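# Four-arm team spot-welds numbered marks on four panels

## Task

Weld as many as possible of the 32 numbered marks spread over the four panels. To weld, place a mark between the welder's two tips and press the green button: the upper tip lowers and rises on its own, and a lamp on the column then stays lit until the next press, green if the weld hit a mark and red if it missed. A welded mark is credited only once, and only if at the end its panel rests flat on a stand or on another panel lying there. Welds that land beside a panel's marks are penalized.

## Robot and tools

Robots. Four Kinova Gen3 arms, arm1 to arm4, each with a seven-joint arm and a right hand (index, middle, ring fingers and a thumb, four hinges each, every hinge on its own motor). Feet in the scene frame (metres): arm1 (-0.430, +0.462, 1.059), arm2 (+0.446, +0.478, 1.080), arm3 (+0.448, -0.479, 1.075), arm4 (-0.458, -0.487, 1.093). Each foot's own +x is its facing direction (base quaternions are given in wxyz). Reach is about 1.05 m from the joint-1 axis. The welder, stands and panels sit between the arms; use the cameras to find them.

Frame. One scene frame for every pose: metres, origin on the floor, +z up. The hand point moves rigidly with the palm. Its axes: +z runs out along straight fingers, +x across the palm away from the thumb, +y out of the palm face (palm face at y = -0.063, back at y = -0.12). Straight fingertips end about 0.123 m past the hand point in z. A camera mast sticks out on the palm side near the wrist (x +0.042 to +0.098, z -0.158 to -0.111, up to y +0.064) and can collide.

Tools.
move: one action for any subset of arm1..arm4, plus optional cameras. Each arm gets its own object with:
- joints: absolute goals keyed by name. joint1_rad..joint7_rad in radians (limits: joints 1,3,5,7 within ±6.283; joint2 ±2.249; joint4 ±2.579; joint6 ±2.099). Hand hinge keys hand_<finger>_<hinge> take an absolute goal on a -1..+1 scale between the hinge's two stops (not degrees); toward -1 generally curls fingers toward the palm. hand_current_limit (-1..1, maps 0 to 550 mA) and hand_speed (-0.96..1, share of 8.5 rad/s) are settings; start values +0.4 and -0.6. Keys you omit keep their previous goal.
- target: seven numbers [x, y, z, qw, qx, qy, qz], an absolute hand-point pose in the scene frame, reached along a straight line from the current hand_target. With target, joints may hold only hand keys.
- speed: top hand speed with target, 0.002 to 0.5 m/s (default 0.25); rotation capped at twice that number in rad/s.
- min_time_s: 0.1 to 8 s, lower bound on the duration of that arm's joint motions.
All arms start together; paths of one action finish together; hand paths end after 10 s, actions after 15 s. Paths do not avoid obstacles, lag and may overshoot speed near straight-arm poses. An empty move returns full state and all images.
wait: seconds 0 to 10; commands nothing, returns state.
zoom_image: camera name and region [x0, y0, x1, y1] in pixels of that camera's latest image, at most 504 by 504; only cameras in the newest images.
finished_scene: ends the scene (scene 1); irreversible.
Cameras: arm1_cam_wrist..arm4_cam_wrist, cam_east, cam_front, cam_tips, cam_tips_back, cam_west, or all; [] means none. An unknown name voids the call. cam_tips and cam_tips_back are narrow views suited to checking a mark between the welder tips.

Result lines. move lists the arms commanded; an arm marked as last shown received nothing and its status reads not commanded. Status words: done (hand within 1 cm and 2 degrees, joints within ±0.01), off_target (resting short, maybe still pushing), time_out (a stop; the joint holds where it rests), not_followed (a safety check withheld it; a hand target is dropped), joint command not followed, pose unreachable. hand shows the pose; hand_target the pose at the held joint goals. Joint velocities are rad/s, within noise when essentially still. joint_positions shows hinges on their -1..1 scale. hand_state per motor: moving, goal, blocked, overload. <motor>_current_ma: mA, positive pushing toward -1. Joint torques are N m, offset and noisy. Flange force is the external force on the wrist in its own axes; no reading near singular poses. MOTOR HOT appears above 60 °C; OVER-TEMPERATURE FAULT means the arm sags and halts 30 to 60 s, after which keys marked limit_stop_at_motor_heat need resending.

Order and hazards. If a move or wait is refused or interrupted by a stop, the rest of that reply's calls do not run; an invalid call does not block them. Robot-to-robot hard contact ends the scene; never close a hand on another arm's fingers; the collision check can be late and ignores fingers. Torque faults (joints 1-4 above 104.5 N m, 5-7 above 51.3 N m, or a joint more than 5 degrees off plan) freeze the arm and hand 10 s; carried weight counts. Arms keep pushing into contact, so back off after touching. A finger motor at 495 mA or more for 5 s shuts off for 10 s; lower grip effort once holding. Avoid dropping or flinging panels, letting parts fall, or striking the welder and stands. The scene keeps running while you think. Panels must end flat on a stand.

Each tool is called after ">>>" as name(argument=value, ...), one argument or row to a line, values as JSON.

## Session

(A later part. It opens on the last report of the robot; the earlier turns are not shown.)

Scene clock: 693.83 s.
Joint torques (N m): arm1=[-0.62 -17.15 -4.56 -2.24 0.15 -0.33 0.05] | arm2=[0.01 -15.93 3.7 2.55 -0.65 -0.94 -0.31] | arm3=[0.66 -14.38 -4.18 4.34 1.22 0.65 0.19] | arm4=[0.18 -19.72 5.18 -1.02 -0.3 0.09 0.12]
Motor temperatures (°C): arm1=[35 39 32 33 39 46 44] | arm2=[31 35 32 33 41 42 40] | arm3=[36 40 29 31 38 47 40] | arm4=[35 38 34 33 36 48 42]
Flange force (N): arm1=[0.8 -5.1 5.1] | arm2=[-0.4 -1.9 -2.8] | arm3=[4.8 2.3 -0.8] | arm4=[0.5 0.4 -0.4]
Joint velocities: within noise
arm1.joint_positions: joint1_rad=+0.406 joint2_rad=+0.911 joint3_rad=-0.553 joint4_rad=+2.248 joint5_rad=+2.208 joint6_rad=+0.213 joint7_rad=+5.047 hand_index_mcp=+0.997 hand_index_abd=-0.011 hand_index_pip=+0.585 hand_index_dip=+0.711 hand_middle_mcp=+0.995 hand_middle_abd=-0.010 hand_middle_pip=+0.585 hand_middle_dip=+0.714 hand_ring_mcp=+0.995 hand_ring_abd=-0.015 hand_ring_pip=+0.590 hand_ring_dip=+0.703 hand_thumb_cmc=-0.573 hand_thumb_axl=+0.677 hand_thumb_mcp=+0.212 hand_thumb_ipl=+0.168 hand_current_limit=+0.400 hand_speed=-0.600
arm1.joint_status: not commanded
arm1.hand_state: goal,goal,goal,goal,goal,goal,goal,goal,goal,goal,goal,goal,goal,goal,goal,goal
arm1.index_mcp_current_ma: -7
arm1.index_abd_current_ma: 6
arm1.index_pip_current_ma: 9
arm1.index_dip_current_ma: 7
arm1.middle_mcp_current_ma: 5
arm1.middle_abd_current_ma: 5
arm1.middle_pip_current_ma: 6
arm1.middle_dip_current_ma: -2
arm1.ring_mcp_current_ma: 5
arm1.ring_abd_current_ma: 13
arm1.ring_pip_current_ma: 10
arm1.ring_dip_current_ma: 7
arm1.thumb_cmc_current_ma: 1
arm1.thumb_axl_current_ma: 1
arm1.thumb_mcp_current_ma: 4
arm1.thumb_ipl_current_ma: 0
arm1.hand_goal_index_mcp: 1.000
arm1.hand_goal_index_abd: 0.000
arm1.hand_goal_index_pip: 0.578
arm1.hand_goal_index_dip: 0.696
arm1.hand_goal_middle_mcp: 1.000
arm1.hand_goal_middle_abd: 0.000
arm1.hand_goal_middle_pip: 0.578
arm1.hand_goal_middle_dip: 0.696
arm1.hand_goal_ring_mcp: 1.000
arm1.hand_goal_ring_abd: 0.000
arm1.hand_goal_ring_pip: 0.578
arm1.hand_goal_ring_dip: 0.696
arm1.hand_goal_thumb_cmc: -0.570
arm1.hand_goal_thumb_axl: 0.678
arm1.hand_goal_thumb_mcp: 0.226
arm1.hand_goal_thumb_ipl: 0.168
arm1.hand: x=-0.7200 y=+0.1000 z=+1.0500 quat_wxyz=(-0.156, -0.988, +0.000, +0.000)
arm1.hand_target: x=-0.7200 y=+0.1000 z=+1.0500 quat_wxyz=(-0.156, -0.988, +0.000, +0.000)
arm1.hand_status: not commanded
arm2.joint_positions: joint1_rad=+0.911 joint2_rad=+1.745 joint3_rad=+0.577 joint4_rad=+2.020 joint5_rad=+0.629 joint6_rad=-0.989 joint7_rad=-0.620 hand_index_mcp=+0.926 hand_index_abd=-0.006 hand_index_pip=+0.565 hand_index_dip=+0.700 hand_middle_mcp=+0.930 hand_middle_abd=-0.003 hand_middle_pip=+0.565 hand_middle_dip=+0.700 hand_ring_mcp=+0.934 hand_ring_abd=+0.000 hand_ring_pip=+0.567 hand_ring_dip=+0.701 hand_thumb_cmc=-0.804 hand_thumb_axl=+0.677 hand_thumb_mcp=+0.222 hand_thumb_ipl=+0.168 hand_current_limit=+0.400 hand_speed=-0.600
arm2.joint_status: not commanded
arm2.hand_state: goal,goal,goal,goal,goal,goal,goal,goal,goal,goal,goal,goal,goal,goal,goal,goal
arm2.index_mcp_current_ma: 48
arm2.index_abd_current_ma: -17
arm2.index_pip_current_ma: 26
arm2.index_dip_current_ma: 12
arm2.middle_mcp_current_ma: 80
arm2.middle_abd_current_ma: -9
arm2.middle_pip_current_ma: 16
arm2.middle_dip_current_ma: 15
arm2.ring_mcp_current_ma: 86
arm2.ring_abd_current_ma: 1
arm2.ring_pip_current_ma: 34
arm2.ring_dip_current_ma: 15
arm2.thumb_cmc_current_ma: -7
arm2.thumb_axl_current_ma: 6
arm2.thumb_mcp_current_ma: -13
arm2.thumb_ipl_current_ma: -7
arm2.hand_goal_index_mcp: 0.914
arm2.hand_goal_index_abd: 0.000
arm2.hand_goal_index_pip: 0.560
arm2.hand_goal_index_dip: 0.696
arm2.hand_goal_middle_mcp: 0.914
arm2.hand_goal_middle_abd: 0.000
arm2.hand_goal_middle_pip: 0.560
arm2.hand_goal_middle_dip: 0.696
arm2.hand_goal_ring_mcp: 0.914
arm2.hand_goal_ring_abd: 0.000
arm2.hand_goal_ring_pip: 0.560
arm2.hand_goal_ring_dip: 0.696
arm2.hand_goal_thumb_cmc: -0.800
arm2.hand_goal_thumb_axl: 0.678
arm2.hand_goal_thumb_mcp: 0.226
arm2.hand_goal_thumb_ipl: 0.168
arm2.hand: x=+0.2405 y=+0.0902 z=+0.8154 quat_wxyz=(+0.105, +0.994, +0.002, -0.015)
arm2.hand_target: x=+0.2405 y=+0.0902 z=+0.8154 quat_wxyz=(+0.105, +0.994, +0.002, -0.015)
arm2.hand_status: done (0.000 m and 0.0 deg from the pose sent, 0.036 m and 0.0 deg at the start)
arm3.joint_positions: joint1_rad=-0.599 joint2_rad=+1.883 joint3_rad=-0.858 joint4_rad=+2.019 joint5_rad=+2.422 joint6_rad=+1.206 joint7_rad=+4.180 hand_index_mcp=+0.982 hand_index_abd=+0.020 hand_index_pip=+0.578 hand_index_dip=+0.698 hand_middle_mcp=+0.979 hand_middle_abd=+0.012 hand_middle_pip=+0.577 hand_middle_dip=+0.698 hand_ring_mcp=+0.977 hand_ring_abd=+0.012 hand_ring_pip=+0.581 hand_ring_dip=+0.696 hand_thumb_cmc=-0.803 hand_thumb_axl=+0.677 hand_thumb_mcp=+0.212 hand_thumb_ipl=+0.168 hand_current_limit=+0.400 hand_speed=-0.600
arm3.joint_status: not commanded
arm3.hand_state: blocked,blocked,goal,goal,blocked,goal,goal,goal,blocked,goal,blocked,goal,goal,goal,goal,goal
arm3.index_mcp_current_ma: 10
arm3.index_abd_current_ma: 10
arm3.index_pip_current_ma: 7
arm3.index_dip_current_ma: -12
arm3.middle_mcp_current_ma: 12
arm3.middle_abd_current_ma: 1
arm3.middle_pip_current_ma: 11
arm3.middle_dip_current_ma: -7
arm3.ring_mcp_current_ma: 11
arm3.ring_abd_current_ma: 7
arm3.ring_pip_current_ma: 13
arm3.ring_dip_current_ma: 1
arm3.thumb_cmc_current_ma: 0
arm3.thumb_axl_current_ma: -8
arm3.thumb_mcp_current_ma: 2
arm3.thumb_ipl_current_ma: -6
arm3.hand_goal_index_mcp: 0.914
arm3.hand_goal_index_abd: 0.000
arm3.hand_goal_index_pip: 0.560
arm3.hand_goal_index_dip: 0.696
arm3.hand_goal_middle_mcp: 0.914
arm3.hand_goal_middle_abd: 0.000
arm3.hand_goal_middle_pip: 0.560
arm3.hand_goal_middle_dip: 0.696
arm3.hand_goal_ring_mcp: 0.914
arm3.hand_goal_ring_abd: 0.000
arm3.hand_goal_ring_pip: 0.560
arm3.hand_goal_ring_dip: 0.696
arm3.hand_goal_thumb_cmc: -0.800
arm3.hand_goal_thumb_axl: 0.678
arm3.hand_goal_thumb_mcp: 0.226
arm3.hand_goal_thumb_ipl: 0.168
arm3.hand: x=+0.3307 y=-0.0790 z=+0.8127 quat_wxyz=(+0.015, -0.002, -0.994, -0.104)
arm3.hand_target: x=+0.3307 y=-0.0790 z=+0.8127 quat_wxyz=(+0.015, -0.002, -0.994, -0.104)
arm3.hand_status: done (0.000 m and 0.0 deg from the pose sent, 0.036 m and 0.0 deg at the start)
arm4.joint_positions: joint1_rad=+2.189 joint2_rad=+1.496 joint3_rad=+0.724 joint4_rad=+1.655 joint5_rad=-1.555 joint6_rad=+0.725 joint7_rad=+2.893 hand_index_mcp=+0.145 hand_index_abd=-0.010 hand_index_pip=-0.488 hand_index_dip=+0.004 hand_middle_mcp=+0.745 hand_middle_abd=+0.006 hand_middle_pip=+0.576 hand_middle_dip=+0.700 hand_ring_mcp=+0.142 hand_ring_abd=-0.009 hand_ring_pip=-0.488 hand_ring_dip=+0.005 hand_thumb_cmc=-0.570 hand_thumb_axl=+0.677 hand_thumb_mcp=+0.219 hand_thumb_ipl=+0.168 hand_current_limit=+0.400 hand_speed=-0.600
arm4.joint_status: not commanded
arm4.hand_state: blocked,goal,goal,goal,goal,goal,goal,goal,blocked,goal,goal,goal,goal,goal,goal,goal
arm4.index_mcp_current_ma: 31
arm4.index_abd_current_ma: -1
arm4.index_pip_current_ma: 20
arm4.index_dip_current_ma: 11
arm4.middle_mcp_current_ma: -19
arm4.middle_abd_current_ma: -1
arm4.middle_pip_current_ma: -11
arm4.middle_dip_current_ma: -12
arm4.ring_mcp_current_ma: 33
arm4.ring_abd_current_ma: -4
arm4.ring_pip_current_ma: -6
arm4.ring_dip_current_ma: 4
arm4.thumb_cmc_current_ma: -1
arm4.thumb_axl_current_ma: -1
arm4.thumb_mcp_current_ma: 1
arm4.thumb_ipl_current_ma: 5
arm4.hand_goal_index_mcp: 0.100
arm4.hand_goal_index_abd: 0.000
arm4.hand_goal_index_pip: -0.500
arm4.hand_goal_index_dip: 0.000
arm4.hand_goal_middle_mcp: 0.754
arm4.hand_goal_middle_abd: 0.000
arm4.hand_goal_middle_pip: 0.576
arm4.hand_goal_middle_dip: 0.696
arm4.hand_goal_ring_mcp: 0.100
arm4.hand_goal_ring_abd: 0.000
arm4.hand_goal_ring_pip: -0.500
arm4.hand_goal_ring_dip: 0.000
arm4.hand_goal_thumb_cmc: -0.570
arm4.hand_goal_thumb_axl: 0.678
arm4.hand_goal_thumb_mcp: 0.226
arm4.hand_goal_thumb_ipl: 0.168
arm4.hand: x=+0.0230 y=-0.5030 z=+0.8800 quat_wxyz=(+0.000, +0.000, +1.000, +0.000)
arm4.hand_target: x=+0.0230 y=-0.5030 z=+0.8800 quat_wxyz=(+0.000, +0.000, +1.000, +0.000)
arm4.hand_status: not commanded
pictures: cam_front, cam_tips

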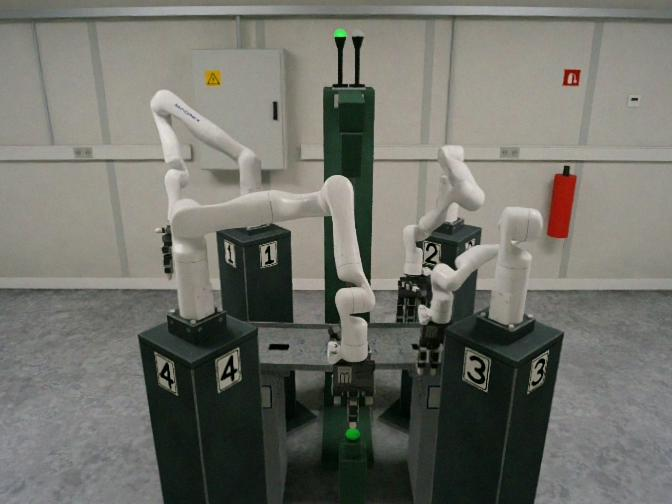

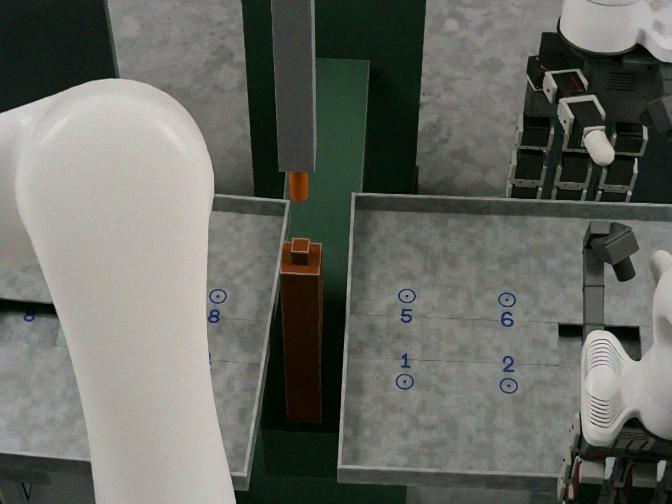

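>>> move(
  arm1={"target": [-0.45, 0.05, 0.95, 0.1564, 0.9877, 0, 0], "speed": 0.3, "joints": {"hand_index_mcp": 0.914, "hand_middle_mcp": 0.914, "hand_ring_mcp": 0.914, "hand_index_pip": 0.95, "hand_middle_pip": 0.95, "hand_ring_pip": 0.95, "hand_thumb_cmc": -0.8}},
  arm2={"target": [0.2405, 0.1072, 0.8154, 0.1045, 0.9945, 0, 0], "speed": 0.05, "joints": {"hand_index_pip": 0.95, "hand_middle_pip": 0.95, "hand_ring_pip": 0.95}},
  arm3={"target": [0.3307, -0.0960, 0.8127, 0, 0, 0.9945, 0.1045], "speed": 0.05, "joints": {"hand_index_pip": 0.95, "hand_middle_pip": 0.95, "hand_ring_pip": 0.95}},
  arm4={"target": [0.023, -0.40, 0.93, 0, 0, 0.9945, 0.1045], "speed": 0.3, "joints": {"hand_index_mcp": 0.914, "hand_middle_mcp": 0.914, "hand_ring_mcp": 0.914, "hand_index_pip": 0.95, "hand_middle_pip": 0.95, "hand_ring_pip": 0.95, "hand_index_dip": 0.696, "hand_ring_dip": 0.696, "hand_thumb_cmc": -0.8}},
  cameras=["cam_tips"],
)

Scene clock: 704.37 s.
Joint torques (N m): arm1=[-0.68 -16.02 -6.22 1.81 0.88 0.33 0.04] | arm2=[0.09 -14.87 3.4 3.53 -0.3 -0.63 -0.27] | arm3=[0.38 -13.11 -3.64 5.39 0.69 0.36 0.27] | arm4=[0.21 -19.85 4.24 -1.5 -0.36 0.51 0.1]
Motor temperatures (°C): arm1=[35 38 32 33 39 46 44] | arm2=[31 35 32 33 41 42 40] | arm3=[36 40 29 31 38 47 40] | arm4=[35 38 34 32 36 48 42]
Flange force (N): arm1=[-1.4 -10.0 3.5] | arm2=[-0.9 -0.8 -2.4] | arm3=[5.2 3.4 -0.6] | arm4=[1.0 0.2 -0.1]
move: arm1 done; arm2 done; arm3 done; arm4 done
Joint velocities: within noise
arm1.joint_positions: joint1_rad=-0.226 joint2_rad=+1.560 joint3_rad=-0.929 joint4_rad=+2.417 joint5_rad=+2.390 joint6_rad=+1.263 joint7_rad=+4.304 hand_index_mcp=+0.915 hand_index_abd=-0.018 hand_index_pip=+0.936 hand_index_dip=+0.711 hand_middle_mcp=+0.914 hand_middle_abd=-0.018 hand_middle_pip=+0.937 hand_middle_dip=+0.712 hand_ring_mcp=+0.915 hand_ring_abd=-0.015 hand_ring_pip=+0.934 hand_ring_dip=+0.699 hand_thumb_cmc=-0.800 hand_thumb_axl=+0.677 hand_thumb_mcp=+0.212 hand_thumb_ipl=+0.168 hand_current_limit=+0.400 hand_speed=-0.600
arm1.joint_status: all done
arm1.hand_state: goal,goal,goal,goal,goal,goal,goal,goal,goal,goal,goal,goal,goal,goal,goal,goal
arm1.index_mcp_current_ma: -7
arm1.index_abd_current_ma: 6
arm1.index_pip_current_ma: 8
arm1.index_dip_current_ma: -1
arm1.middle_mcp_current_ma: 5
arm1.middle_abd_current_ma: -2
arm1.middle_pip_current_ma: 0
arm1.middle_dip_current_ma: 1
arm1.ring_mcp_current_ma: 4
arm1.ring_abd_current_ma: 11
arm1.ring_pip_current_ma: 6
arm1.ring_dip_current_ma: 12
arm1.thumb_cmc_current_ma: -6
arm1.thumb_axl_current_ma: -1
arm1.thumb_mcp_current_ma: -5
arm1.thumb_ipl_current_ma: 4
arm1.hand_goal_index_mcp: 0.914
arm1.hand_goal_index_abd: 0.000
arm1.hand_goal_index_pip: 0.950
arm1.hand_goal_index_dip: 0.696
arm1.hand_goal_middle_mcp: 0.914
arm1.hand_goal_middle_abd: 0.000
arm1.hand_goal_middle_pip: 0.950
arm1.hand_goal_middle_dip: 0.696
arm1.hand_goal_ring_mcp: 0.914
arm1.hand_goal_ring_abd: 0.000
arm1.hand_goal_ring_pip: 0.950
arm1.hand_goal_ring_dip: 0.696
arm1.hand_goal_thumb_cmc: -0.800
arm1.hand_goal_thumb_axl: 0.678
arm1.hand_goal_thumb_mcp: 0.226
arm1.hand_goal_thumb_ipl: 0.168
arm1.hand: x=-0.4500 y=+0.0500 z=+0.9500 quat_wxyz=(-0.156, -0.988, +0.000, +0.000)
arm1.hand_target: x=-0.4500 y=+0.0500 z=+0.9500 quat_wxyz=(-0.156, -0.988, +0.000, +0.000)
arm1.hand_status: done (0.000 m and 0.0 deg from the pose sent, 0.292 m and 0.0 deg at the start)
arm2.joint_positions: joint1_rad=+0.949 joint2_rad=+1.761 joint3_rad=+0.583 joint4_rad=+2.043 joint5_rad=+0.650 joint6_rad=-1.044 joint7_rad=-0.590 hand_index_mcp=+0.914 hand_index_abd=-0.006 hand_index_pip=+0.947 hand_index_dip=+0.693 hand_middle_mcp=+0.915 hand_middle_abd=-0.003 hand_middle_pip=+0.946 hand_middle_dip=+0.695 hand_ring_mcp=+0.915 hand_ring_abd=+0.000 hand_ring_pip=+0.946 hand_ring_dip=+0.696 hand_thumb_cmc=-0.804 hand_thumb_axl=+0.677 hand_thumb_mcp=+0.222 hand_thumb_ipl=+0.168 hand_current_limit=+0.400 hand_speed=-0.600
arm2.joint_status: all done
arm2.hand_state: goal,goal,goal,goal,goal,goal,goal,goal,goal,goal,goal,goal,goal,goal,goal,goal
arm2.index_mcp_current_ma: -5
arm2.index_abd_current_ma: -22
arm2.index_pip_current_ma: 1
arm2.index_dip_current_ma: -12
arm2.middle_mcp_current_ma: 11
arm2.middle_abd_current_ma: -9
arm2.middle_pip_current_ma: -15
arm2.middle_dip_current_ma: -2
arm2.ring_mcp_current_ma: 7
arm2.ring_abd_current_ma: 1
arm2.ring_pip_current_ma: -4
arm2.ring_dip_current_ma: 0
arm2.thumb_cmc_current_ma: -8
arm2.thumb_axl_current_ma: 8
arm2.thumb_mcp_current_ma: -13
arm2.thumb_ipl_current_ma: -6
arm2.hand_goal_index_mcp: 0.914
arm2.hand_goal_index_abd: 0.000
arm2.hand_goal_index_pip: 0.950
arm2.hand_goal_index_dip: 0.696
arm2.hand_goal_middle_mcp: 0.914
arm2.hand_goal_middle_abd: 0.000
arm2.hand_goal_middle_pip: 0.950
arm2.hand_goal_middle_dip: 0.696
arm2.hand_goal_ring_mcp: 0.914
arm2.hand_goal_ring_abd: 0.000
arm2.hand_goal_ring_pip: 0.950
arm2.hand_goal_ring_dip: 0.696
arm2.hand_goal_thumb_cmc: -0.800
arm2.hand_goal_thumb_axl: 0.678
arm2.hand_goal_thumb_mcp: 0.226
arm2.hand_goal_thumb_ipl: 0.168
arm2.hand: x=+0.2405 y=+0.1072 z=+0.8154 quat_wxyz=(+0.105, +0.995, +0.000, +0.000)
arm2.hand_target: x=+0.2405 y=+0.1072 z=+0.8154 quat_wxyz=(+0.105, +0.995, +0.000, +0.000)
arm2.hand_status: done (0.000 m and 0.0 deg from the pose sent, 0.017 m and 1.7 deg at the start)
arm3.joint_positions: joint1_rad=-0.631 joint2_rad=+1.906 joint3_rad=-0.857 joint4_rad=+2.044 joint5_rad=+2.426 joint6_rad=+1.271 joint7_rad=+4.139 hand_index_mcp=+0.915 hand_index_abd=+0.018 hand_index_pip=+0.934 hand_index_dip=+0.693 hand_middle_mcp=+0.915 hand_middle_abd=+0.010 hand_middle_pip=+0.936 hand_middle_dip=+0.693 hand_ring_mcp=+0.915 hand_ring_abd=+0.012 hand_ring_pip=+0.930 hand_ring_dip=+0.690 hand_thumb_cmc=-0.803 hand_thumb_axl=+0.677 hand_thumb_mcp=+0.212 hand_thumb_ipl=+0.168 hand_current_limit=+0.400 hand_speed=-0.600
arm3.joint_status: all done
arm3.hand_state: goal,goal,goal,goal,goal,goal,goal,goal,goal,goal,goal,goal,goal,goal,goal,goal
arm3.index_mcp_current_ma: 0
arm3.index_abd_current_ma: 10
arm3.index_pip_current_ma: 11
arm3.index_dip_current_ma: -3
arm3.middle_mcp_current_ma: 9
arm3.middle_abd_current_ma: 1
arm3.middle_pip_current_ma: 6
arm3.middle_dip_current_ma: -12
arm3.ring_mcp_current_ma: -5
arm3.ring_abd_current_ma: 12
arm3.ring_pip_current_ma: 2
arm3.ring_dip_current_ma: -7
arm3.thumb_cmc_current_ma: -5
arm3.thumb_axl_current_ma: 1
arm3.thumb_mcp_current_ma: -2
arm3.thumb_ipl_current_ma: -4
arm3.hand_goal_index_mcp: 0.914
arm3.hand_goal_index_abd: 0.000
arm3.hand_goal_index_pip: 0.950
arm3.hand_goal_index_dip: 0.696
arm3.hand_goal_middle_mcp: 0.914
arm3.hand_goal_middle_abd: 0.000
arm3.hand_goal_middle_pip: 0.950
arm3.hand_goal_middle_dip: 0.696
arm3.hand_goal_ring_mcp: 0.914
arm3.hand_goal_ring_abd: 0.000
arm3.hand_goal_ring_pip: 0.950
arm3.hand_goal_ring_dip: 0.696
arm3.hand_goal_thumb_cmc: -0.800
arm3.hand_goal_thumb_axl: 0.678
arm3.hand_goal_thumb_mcp: 0.226
arm3.hand_goal_thumb_ipl: 0.168
arm3.hand: x=+0.3307 y=-0.0960 z=+0.8127 quat_wxyz=(+0.000, +0.000, -0.995, -0.104)
arm3.hand_target: x=+0.3307 y=-0.0960 z=+0.8127 quat_wxyz=(+0.000, +0.000, -0.995, -0.104)
arm3.hand_status: done (0.000 m and 0.0 deg from the pose sent, 0.017 m and 1.7 deg at the start)
arm4.joint_positions: joint1_rad=+2.142 joint2_rad=+1.390 joint3_rad=+0.641 joint4_rad=+1.715 joint5_rad=-1.557 joint6_rad=+0.835 joint7_rad=+2.872 hand_index_mcp=+0.907 hand_index_abd=-0.010 hand_index_pip=+0.940 hand_index_dip=+0.694 hand_middle_mcp=+0.901 hand_middle_abd=+0.006 hand_middle_pip=+0.937 hand_middle_dip=+0.700 hand_ring_mcp=+0.908 hand_ring_abd=-0.009 hand_ring_pip=+0.941 hand_ring_dip=+0.688 hand_thumb_cmc=-0.804 hand_thumb_axl=+0.677 hand_thumb_mcp=+0.219 hand_thumb_ipl=+0.168 hand_current_limit=+0.400 hand_speed=-0.600
arm4.joint_status: all done
arm4.hand_state: goal,goal,goal,goal,goal,goal,goal,goal,goal,goal,goal,goal,goal,goal,goal,goal
arm4.index_mcp_current_ma: 4
arm4.index_abd_current_ma: 11
arm4.index_pip_current_ma: -6
arm4.index_dip_current_ma: -10
arm4.middle_mcp_current_ma: -21
arm4.middle_abd_current_ma: -15
arm4.middle_pip_current_ma: -13
arm4.middle_dip_current_ma: -3
arm4.ring_mcp_current_ma: -6
arm4.ring_abd_current_ma: 7
arm4.ring_pip_current_ma: -19
arm4.ring_dip_current_ma: 7
arm4.thumb_cmc_current_ma: 3
arm4.thumb_axl_current_ma: 2
arm4.thumb_mcp_current_ma: 4
arm4.thumb_ipl_current_ma: -3
arm4.hand_goal_index_mcp: 0.914
arm4.hand_goal_index_abd: 0.000
arm4.hand_goal_index_pip: 0.950
arm4.hand_goal_index_dip: 0.696
arm4.hand_goal_middle_mcp: 0.914
arm4.hand_goal_middle_abd: 0.000
arm4.hand_goal_middle_pip: 0.950
arm4.hand_goal_middle_dip: 0.696
arm4.hand_goal_ring_mcp: 0.914
arm4.hand_goal_ring_abd: 0.000
arm4.hand_goal_ring_pip: 0.950
arm4.hand_goal_ring_dip: 0.696
arm4.hand_goal_thumb_cmc: -0.800
arm4.hand_goal_thumb_axl: 0.678
arm4.hand_goal_thumb_mcp: 0.226
arm4.hand_goal_thumb_ipl: 0.168
arm4.hand: x=+0.0230 y=-0.4000 z=+0.9300 quat_wxyz=(+0.000, +0.000, +0.995, +0.105)
arm4.hand_target: x=+0.0230 y=-0.4000 z=+0.9300 quat_wxyz=(+0.000, +0.000, +0.995, +0.105)
arm4.hand_status: done (0.000 m and 0.0 deg from the pose sent, 0.114 m and 12.0 deg at the start)

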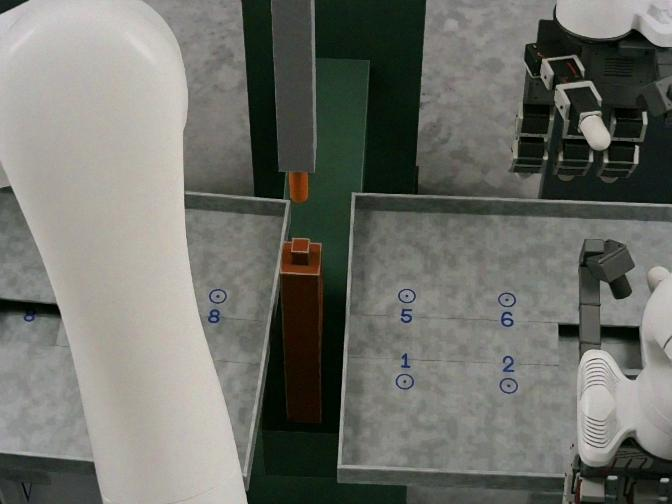

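>>> move(
  arm1={"target": [-0.30, 0.13, 0.95, 0.1045, 0.9945, 0, 0], "speed": 0.15},
  arm2={"target": [0.407, 0.112, 0.81, 0.1045, 0.9945, 0, 0], "speed": 0.15},
  arm3={"target": [0.447, -0.107, 0.81, 0, 0, 0.9945, 0.1045], "speed": 0.15},
  arm4={"target": [0.137, -0.20, 0.93, 0, 0, 0.9945, 0.1045], "speed": 0.15},
  cameras=["cam_front"],
)

Scene clock: 710.63 s.
Joint torques (N m): arm1=[-0.7 -15.38 -6.46 1.62 0.54 0.5 0.03] | arm2=[0.11 -13.9 1.73 4.48 -0.3 -0.63 -0.31] | arm3=[0.35 -12.81 -2.41 5.77 0.67 0.42 0.22] | arm4=[0.25 -23.79 4.5 -4.14 -0.64 0.23 0.1]
Motor temperatures (°C): arm1=[35 38 32 33 39 46 44] | arm2=[31 35 32 33 41 42 40] | arm3=[36 40 29 31 38 47 40] | arm4=[35 38 34 32 36 48 42]
Flange force (N): arm1=[-5.8 -6.4 6.1] | arm2=[-1.5 0.2 -2.6] | arm3=[3.9 4.9 -0.2] | arm4=[2.4 -0.2 0.0]
move: arm1 done; arm2 done; arm3 done; arm4 done
Joint velocities: within noise
arm1.joint_positions: joint1_rad=-0.769 joint2_rad=+1.715 joint3_rad=-1.176 joint4_rad=+2.429 joint5_rad=+2.112 joint6_rad=+1.582 joint7_rad=+3.901 hand_index_mcp=+0.915 hand_index_abd=-0.011 hand_index_pip=+0.936 hand_index_dip=+0.711 hand_middle_mcp=+0.914 hand_middle_abd=-0.016 hand_middle_pip=+0.937 hand_middle_dip=+0.712 hand_ring_mcp=+0.914 hand_ring_abd=-0.015 hand_ring_pip=+0.934 hand_ring_dip=+0.699 hand_thumb_cmc=-0.800 hand_thumb_axl=+0.677 hand_thumb_mcp=+0.212 hand_thumb_ipl=+0.168 hand_current_limit=+0.400 hand_speed=-0.600
arm1.joint_status: not commanded
arm1.hand_state: goal,goal,goal,goal,goal,goal,goal,goal,goal,goal,goal,goal,goal,goal,goal,goal
arm1.index_mcp_current_ma: -4
arm1.index_abd_current_ma: 5
arm1.index_pip_current_ma: 5
arm1.index_dip_current_ma: -2
arm1.middle_mcp_current_ma: 6
arm1.middle_abd_current_ma: 2
arm1.middle_pip_current_ma: -1
arm1.middle_dip_current_ma: 2
arm1.ring_mcp_current_ma: 8
arm1.ring_abd_current_ma: 10
arm1.ring_pip_current_ma: 15
arm1.ring_dip_current_ma: 12
arm1.thumb_cmc_current_ma: -5
arm1.thumb_axl_current_ma: 0
arm1.thumb_mcp_current_ma: -3
arm1.thumb_ipl_current_ma: 2
arm1.hand_goal_index_mcp: 0.914
arm1.hand_goal_index_abd: 0.000
arm1.hand_goal_index_pip: 0.950
arm1.hand_goal_index_dip: 0.696
arm1.hand_goal_middle_mcp: 0.914
arm1.hand_goal_middle_abd: 0.000
arm1.hand_goal_middle_pip: 0.950
arm1.hand_goal_middle_dip: 0.696
arm1.hand_goal_ring_mcp: 0.914
arm1.hand_goal_ring_abd: 0.000
arm1.hand_goal_ring_pip: 0.950
arm1.hand_goal_ring_dip: 0.696
arm1.hand_goal_thumb_cmc: -0.800
arm1.hand_goal_thumb_axl: 0.678
arm1.hand_goal_thumb_mcp: 0.226
arm1.hand_goal_thumb_ipl: 0.168
arm1.hand: x=-0.3000 y=+0.1300 z=+0.9500 quat_wxyz=(-0.105, -0.995, +0.000, +0.000)
arm1.hand_target: x=-0.3000 y=+0.1300 z=+0.9500 quat_wxyz=(-0.105, -0.995, +0.000, +0.000)
arm1.hand_status: done (0.000 m and 0.0 deg from the pose sent, 0.170 m and 6.0 deg at the start)
arm2.joint_positions: joint1_rad=+0.537 joint2_rad=+1.733 joint3_rad=+0.289 joint4_rad=+2.183 joint5_rad=+0.248 joint6_rad=-0.991 joint7_rad=-0.618 hand_index_mcp=+0.914 hand_index_abd=-0.005 hand_index_pip=+0.947 hand_index_dip=+0.693 hand_middle_mcp=+0.914 hand_middle_abd=-0.002 hand_middle_pip=+0.947 hand_middle_dip=+0.695 hand_ring_mcp=+0.914 hand_ring_abd=-0.006 hand_ring_pip=+0.946 hand_ring_dip=+0.696 hand_thumb_cmc=-0.803 hand_thumb_axl=+0.677 hand_thumb_mcp=+0.222 hand_thumb_ipl=+0.168 hand_current_limit=+0.400 hand_speed=-0.600
arm2.joint_status: not commanded
arm2.hand_state: goal,goal,goal,goal,goal,goal,goal,goal,goal,goal,goal,goal,goal,goal,goal,goal
arm2.index_mcp_current_ma: -3
arm2.index_abd_current_ma: -18
arm2.index_pip_current_ma: -1
arm2.index_dip_current_ma: -11
arm2.middle_mcp_current_ma: 11
arm2.middle_abd_current_ma: -4
arm2.middle_pip_current_ma: -17
arm2.middle_dip_current_ma: -4
arm2.ring_mcp_current_ma: 3
arm2.ring_abd_current_ma: -12
arm2.ring_pip_current_ma: -5
arm2.ring_dip_current_ma: 2
arm2.thumb_cmc_current_ma: -3
arm2.thumb_axl_current_ma: 10
arm2.thumb_mcp_current_ma: -9
arm2.thumb_ipl_current_ma: -7
arm2.hand_goal_index_mcp: 0.914
arm2.hand_goal_index_abd: 0.000
arm2.hand_goal_index_pip: 0.950
arm2.hand_goal_index_dip: 0.696
arm2.hand_goal_middle_mcp: 0.914
arm2.hand_goal_middle_abd: 0.000
arm2.hand_goal_middle_pip: 0.950
arm2.hand_goal_middle_dip: 0.696
arm2.hand_goal_ring_mcp: 0.914
arm2.hand_goal_ring_abd: 0.000
arm2.hand_goal_ring_pip: 0.950
arm2.hand_goal_ring_dip: 0.696
arm2.hand_goal_thumb_cmc: -0.800
arm2.hand_goal_thumb_axl: 0.678
arm2.hand_goal_thumb_mcp: 0.226
arm2.hand_goal_thumb_ipl: 0.168
arm2.hand: x=+0.4070 y=+0.1120 z=+0.8100 quat_wxyz=(+0.104, +0.995, +0.000, +0.000)
arm2.hand_target: x=+0.4070 y=+0.1120 z=+0.8100 quat_wxyz=(+0.105, +0.995, +0.000, +0.000)
arm2.hand_status: done (0.000 m and 0.0 deg from the pose sent, 0.167 m and 0.0 deg at the start)
arm3.joint_positions: joint1_rad=-0.335 joint2_rad=+1.832 joint3_rad=-0.640 joint4_rad=+2.152 joint5_rad=+2.605 joint6_rad=+1.140 joint7_rad=+4.198 hand_index_mcp=+0.915 hand_index_abd=+0.013 hand_index_pip=+0.934 hand_index_dip=+0.693 hand_middle_mcp=+0.914 hand_middle_abd=+0.008 hand_middle_pip=+0.936 hand_middle_dip=+0.693 hand_ring_mcp=+0.915 hand_ring_abd=+0.011 hand_ring_pip=+0.930 hand_ring_dip=+0.690 hand_thumb_cmc=-0.803 hand_thumb_axl=+0.677 hand_thumb_mcp=+0.212 hand_thumb_ipl=+0.168 hand_current_limit=+0.400 hand_speed=-0.600
arm3.joint_status: not commanded
arm3.hand_state: goal,goal,goal,goal,goal,goal,goal,goal,goal,goal,goal,goal,goal,goal,goal,goal
arm3.index_mcp_current_ma: 2
arm3.index_abd_current_ma: 9
arm3.index_pip_current_ma: 1
arm3.index_dip_current_ma: -9
arm3.middle_mcp_current_ma: 5
arm3.middle_abd_current_ma: -1
arm3.middle_pip_current_ma: 10
arm3.middle_dip_current_ma: -4
arm3.ring_mcp_current_ma: -1
arm3.ring_abd_current_ma: 3
arm3.ring_pip_current_ma: 0
arm3.ring_dip_current_ma: 0
arm3.thumb_cmc_current_ma: 1
arm3.thumb_axl_current_ma: -4
arm3.thumb_mcp_current_ma: -8
arm3.thumb_ipl_current_ma: -2
arm3.hand_goal_index_mcp: 0.914
arm3.hand_goal_index_abd: 0.000
arm3.hand_goal_index_pip: 0.950
arm3.hand_goal_index_dip: 0.696
arm3.hand_goal_middle_mcp: 0.914
arm3.hand_goal_middle_abd: 0.000
arm3.hand_goal_middle_pip: 0.950
arm3.hand_goal_middle_dip: 0.696
arm3.hand_goal_ring_mcp: 0.914
arm3.hand_goal_ring_abd: 0.000
arm3.hand_goal_ring_pip: 0.950
arm3.hand_goal_ring_dip: 0.696
arm3.hand_goal_thumb_cmc: -0.800
arm3.hand_goal_thumb_axl: 0.678
arm3.hand_goal_thumb_mcp: 0.226
arm3.hand_goal_thumb_ipl: 0.168
arm3.hand: x=+0.4470 y=-0.1070 z=+0.8100 quat_wxyz=(+0.000, +0.000, -0.995, -0.104)
arm3.hand_target: x=+0.4470 y=-0.1070 z=+0.8100 quat_wxyz=(+0.000, +0.000, -0.995, -0.104)
arm3.hand_status: done (0.000 m and 0.0 deg from the pose sent, 0.117 m and 0.0 deg at the start)
arm4.joint_positions: joint1_rad=+1.871 joint2_rad=+1.489 joint3_rad=+0.710 joint4_rad=+1.201 joint5_rad=-1.328 joint6_rad=+0.920 joint7_rad=+2.090 hand_index_mcp=+0.907 hand_index_abd=-0.011 hand_index_pip=+0.940 hand_index_dip=+0.694 hand_middle_mcp=+0.901 hand_middle_abd=+0.000 hand_middle_pip=+0.937 hand_middle_dip=+0.700 hand_ring_mcp=+0.908 hand_ring_abd=-0.012 hand_ring_pip=+0.941 hand_ring_dip=+0.688 hand_thumb_cmc=-0.804 hand_thumb_axl=+0.677 hand_thumb_mcp=+0.219 hand_thumb_ipl=+0.168 hand_current_limit=+0.400 hand_speed=-0.600
arm4.joint_status: not commanded
arm4.hand_state: goal,goal,goal,goal,goal,goal,goal,goal,goal,goal,goal,goal,goal,goal,goal,goal
arm4.index_mcp_current_ma: -7
arm4.index_abd_current_ma: 2
arm4.index_pip_current_ma: 5
arm4.index_dip_current_ma: 2
arm4.middle_mcp_current_ma: -24
arm4.middle_abd_current_ma: -5
arm4.middle_pip_current_ma: -20
arm4.middle_dip_current_ma: 0
arm4.ring_mcp_current_ma: -3
arm4.ring_abd_current_ma: 15
arm4.ring_pip_current_ma: -5
arm4.ring_dip_current_ma: 1
arm4.thumb_cmc_current_ma: 5
arm4.thumb_axl_current_ma: -17
arm4.thumb_mcp_current_ma: -7
arm4.thumb_ipl_current_ma: -3
arm4.hand_goal_index_mcp: 0.914
arm4.hand_goal_index_abd: 0.000
arm4.hand_goal_index_pip: 0.950
arm4.hand_goal_index_dip: 0.696
arm4.hand_goal_middle_mcp: 0.914
arm4.hand_goal_middle_abd: 0.000
arm4.hand_goal_middle_pip: 0.950
arm4.hand_goal_middle_dip: 0.696
arm4.hand_goal_ring_mcp: 0.914
arm4.hand_goal_ring_abd: 0.000
arm4.hand_goal_ring_pip: 0.950
arm4.hand_goal_ring_dip: 0.696
arm4.hand_goal_thumb_cmc: -0.800
arm4.hand_goal_thumb_axl: 0.678
arm4.hand_goal_thumb_mcp: 0.226
arm4.hand_goal_thumb_ipl: 0.168
arm4.hand: x=+0.1370 y=-0.2000 z=+0.9300 quat_wxyz=(+0.000, +0.000, +0.995, +0.104)
arm4.hand_target: x=+0.1370 y=-0.2000 z=+0.9300 quat_wxyz=(+0.000, +0.000, +0.995, +0.104)
arm4.hand_status: done (0.000 m and 0.0 deg from the pose sent, 0.230 m and 0.0 deg at the start)

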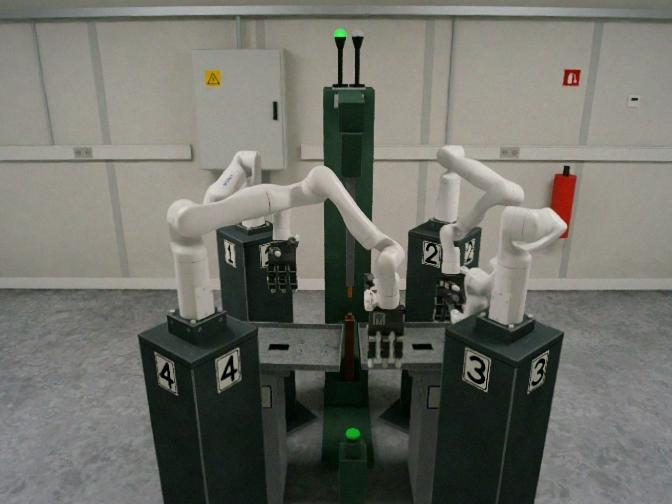

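>>> move(
  arm1={"target": [0.137, 0.12, 0.88, 0.1045, 0.9945, 0, 0], "speed": 0.15},
  arm4={"target": [0.137, -0.12, 0.88, 0, 0, 0.9945, 0.1045], "speed": 0.12},
  cameras=["cam_front", "cam_tips"],
)

Scene clock: 714.60 s.
Joint torques (N m): arm1=[-0.74 -26.17 -7.53 -0.42 0.65 0.14 0.03] | arm2=[0.16 -13.85 1.59 4.54 -0.34 -0.59 -0.3] | arm3=[0.39 -12.78 -2.48 5.93 0.63 0.4 0.26] | arm4=[0.25 -24.76 4.05 -4.37 -0.81 0.07 0.07]
Motor temperatures (°C): arm1=[35 38 32 33 39 46 44] | arm2=[31 35 32 33 41 42 40] | arm3=[36 40 29 31 38 47 40] | arm4=[35 38 34 32 36 48 42]
Flange force (N): arm1=[-10.2 -2.6 1.4] | arm2=[-1.7 0.4 -2.6] | arm3=[3.9 5.0 0.2] | arm4=[2.3 -0.5 -0.3]
move: arm1 done; arm4 done
Joint velocities: within noise
arm1.joint_positions: joint1_rad=-1.731 joint2_rad=+1.812 joint3_rad=-1.448 joint4_rad=+0.963 joint5_rad=+1.908 joint6_rad=+1.395 joint7_rad=+4.399 hand_index_mcp=+0.915 hand_index_abd=-0.011 hand_index_pip=+0.936 hand_index_dip=+0.711 hand_middle_mcp=+0.914 hand_middle_abd=-0.010 hand_middle_pip=+0.937 hand_middle_dip=+0.712 hand_ring_mcp=+0.914 hand_ring_abd=-0.015 hand_ring_pip=+0.934 hand_ring_dip=+0.699 hand_thumb_cmc=-0.800 hand_thumb_axl=+0.677 hand_thumb_mcp=+0.212 hand_thumb_ipl=+0.168 hand_current_limit=+0.400 hand_speed=-0.600
arm1.joint_status: not commanded
arm1.hand_state: goal,goal,goal,goal,goal,goal,goal,goal,goal,goal,goal,goal,goal,goal,goal,goal
arm1.index_mcp_current_ma: -12
arm1.index_abd_current_ma: 10
arm1.index_pip_current_ma: 7
arm1.index_dip_current_ma: 4
arm1.middle_mcp_current_ma: 6
arm1.middle_abd_current_ma: -6
arm1.middle_pip_current_ma: 3
arm1.middle_dip_current_ma: 4
arm1.ring_mcp_current_ma: 3
arm1.ring_abd_current_ma: 13
arm1.ring_pip_current_ma: 12
arm1.ring_dip_current_ma: 5
arm1.thumb_cmc_current_ma: 1
arm1.thumb_axl_current_ma: -2
arm1.thumb_mcp_current_ma: 2
arm1.thumb_ipl_current_ma: 1
arm1.hand_goal_index_mcp: 0.914
arm1.hand_goal_index_abd: 0.000
arm1.hand_goal_index_pip: 0.950
arm1.hand_goal_index_dip: 0.696
arm1.hand_goal_middle_mcp: 0.914
arm1.hand_goal_middle_abd: 0.000
arm1.hand_goal_middle_pip: 0.950
arm1.hand_goal_middle_dip: 0.696
arm1.hand_goal_ring_mcp: 0.914
arm1.hand_goal_ring_abd: 0.000
arm1.hand_goal_ring_pip: 0.950
arm1.hand_goal_ring_dip: 0.696
arm1.hand_goal_thumb_cmc: -0.800
arm1.hand_goal_thumb_axl: 0.678
arm1.hand_goal_thumb_mcp: 0.226
arm1.hand_goal_thumb_ipl: 0.168
arm1.hand: x=+0.1370 y=+0.1200 z=+0.8800 quat_wxyz=(-0.104, -0.995, +0.000, +0.000)
arm1.hand_target: x=+0.1370 y=+0.1200 z=+0.8800 quat_wxyz=(-0.104, -0.995, +0.000, +0.000)
arm1.hand_status: done (0.000 m and 0.0 deg from the pose sent, 0.443 m and 0.0 deg at the start)
arm2, arm3: as last shown
arm2.index_mcp_current_ma: -5
arm2.index_abd_current_ma: -21
arm2.index_pip_current_ma: -4
arm2.index_dip_current_ma: -12
arm2.middle_mcp_current_ma: 9
arm2.middle_abd_current_ma: -9
arm2.middle_pip_current_ma: -23
arm2.ring_mcp_current_ma: 7
arm2.ring_abd_current_ma: -14
arm2.ring_pip_current_ma: -4
arm2.ring_dip_current_ma: 5
arm2.thumb_cmc_current_ma: -7
arm2.thumb_axl_current_ma: 8
arm2.thumb_mcp_current_ma: -12
arm2.thumb_ipl_current_ma: -4
arm2.hand: x=+0.4070 y=+0.1120 z=+0.8100 quat_wxyz=(+0.105, +0.995, +0.000, +0.000)
arm3.index_mcp_current_ma: 1
arm3.index_abd_current_ma: 4
arm3.index_pip_current_ma: 14
arm3.index_dip_current_ma: -11
arm3.middle_mcp_current_ma: -3
arm3.middle_abd_current_ma: 9
arm3.middle_pip_current_ma: 12
arm3.middle_dip_current_ma: -2
arm3.ring_mcp_current_ma: 1
arm3.ring_abd_current_ma: 11
arm3.ring_pip_current_ma: 3
arm3.ring_dip_current_ma: -2
arm3.thumb_cmc_current_ma: -6
arm3.thumb_axl_current_ma: 0
arm3.thumb_mcp_current_ma: -9
arm3.thumb_ipl_current_ma: -10
arm4.joint_positions: joint1_rad=+1.791 joint2_rad=+1.619 joint3_rad=+0.713 joint4_rad=+0.993 joint5_rad=-1.324 joint6_rad=+0.895 joint7_rad=+1.872 hand_index_mcp=+0.907 hand_index_abd=-0.011 hand_index_pip=+0.940 hand_index_dip=+0.694 hand_middle_mcp=+0.901 hand_middle_abd=+0.000 hand_middle_pip=+0.937 hand_middle_dip=+0.700 hand_ring_mcp=+0.908 hand_ring_abd=-0.012 hand_ring_pip=+0.941 hand_ring_dip=+0.688 hand_thumb_cmc=-0.804 hand_thumb_axl=+0.677 hand_thumb_mcp=+0.219 hand_thumb_ipl=+0.168 hand_current_limit=+0.400 hand_speed=-0.600
arm4.joint_status: not commanded
arm4.hand_state: goal,goal,goal,goal,goal,goal,goal,goal,goal,goal,goal,goal,goal,goal,goal,goal
arm4.index_mcp_current_ma: 8
arm4.index_abd_current_ma: 4
arm4.index_pip_current_ma: -1
arm4.index_dip_current_ma: -1
arm4.middle_mcp_current_ma: -13
arm4.middle_abd_current_ma: -9
arm4.middle_pip_current_ma: -8
arm4.middle_dip_current_ma: 4
arm4.ring_mcp_current_ma: -11
arm4.ring_abd_current_ma: 5
arm4.ring_pip_current_ma: -18
arm4.ring_dip_current_ma: -18
arm4.thumb_cmc_current_ma: 1
arm4.thumb_axl_current_ma: -3
arm4.thumb_mcp_current_ma: 8
arm4.thumb_ipl_current_ma: -11
arm4.hand_goal_index_mcp: 0.914
arm4.hand_goal_index_abd: 0.000
arm4.hand_goal_index_pip: 0.950
arm4.hand_goal_index_dip: 0.696
arm4.hand_goal_middle_mcp: 0.914
arm4.hand_goal_middle_abd: 0.000
arm4.hand_goal_middle_pip: 0.950
arm4.hand_goal_middle_dip: 0.696
arm4.hand_goal_ring_mcp: 0.914
arm4.hand_goal_ring_abd: 0.000
arm4.hand_goal_ring_pip: 0.950
arm4.hand_goal_ring_dip: 0.696
arm4.hand_goal_thumb_cmc: -0.800
arm4.hand_goal_thumb_axl: 0.678
arm4.hand_goal_thumb_mcp: 0.226
arm4.hand_goal_thumb_ipl: 0.168
arm4.hand: x=+0.1370 y=-0.1200 z=+0.8800 quat_wxyz=(+0.000, +0.000, +0.995, +0.105)
arm4.hand_target: x=+0.1370 y=-0.1200 z=+0.8800 quat_wxyz=(+0.000, +0.000, +0.995, +0.105)
arm4.hand_status: done (0.000 m and 0.0 deg from the pose sent, 0.094 m and 0.0 deg at the start)

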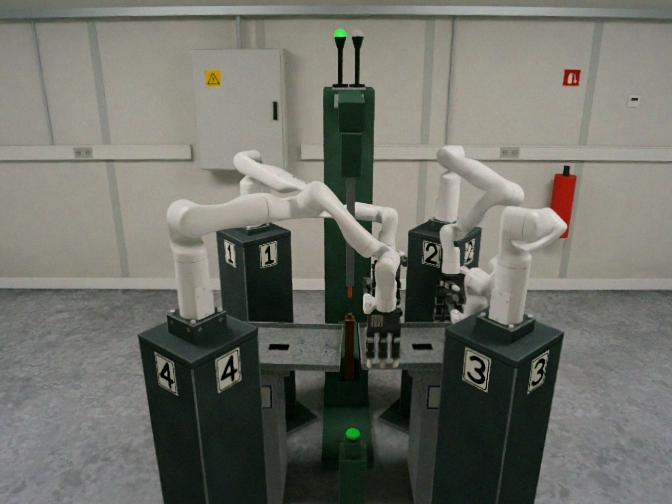

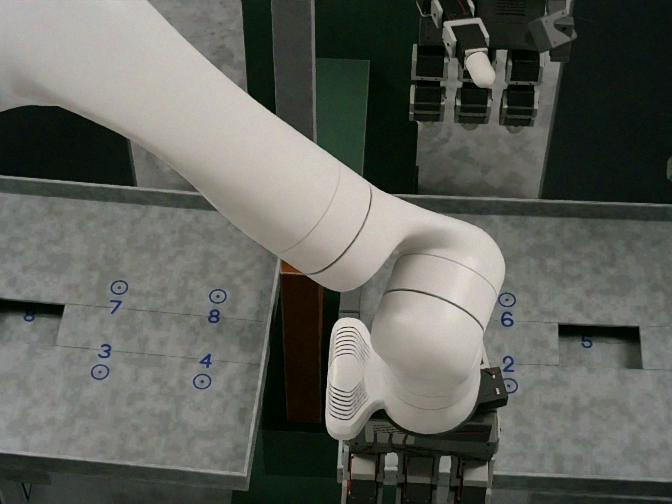

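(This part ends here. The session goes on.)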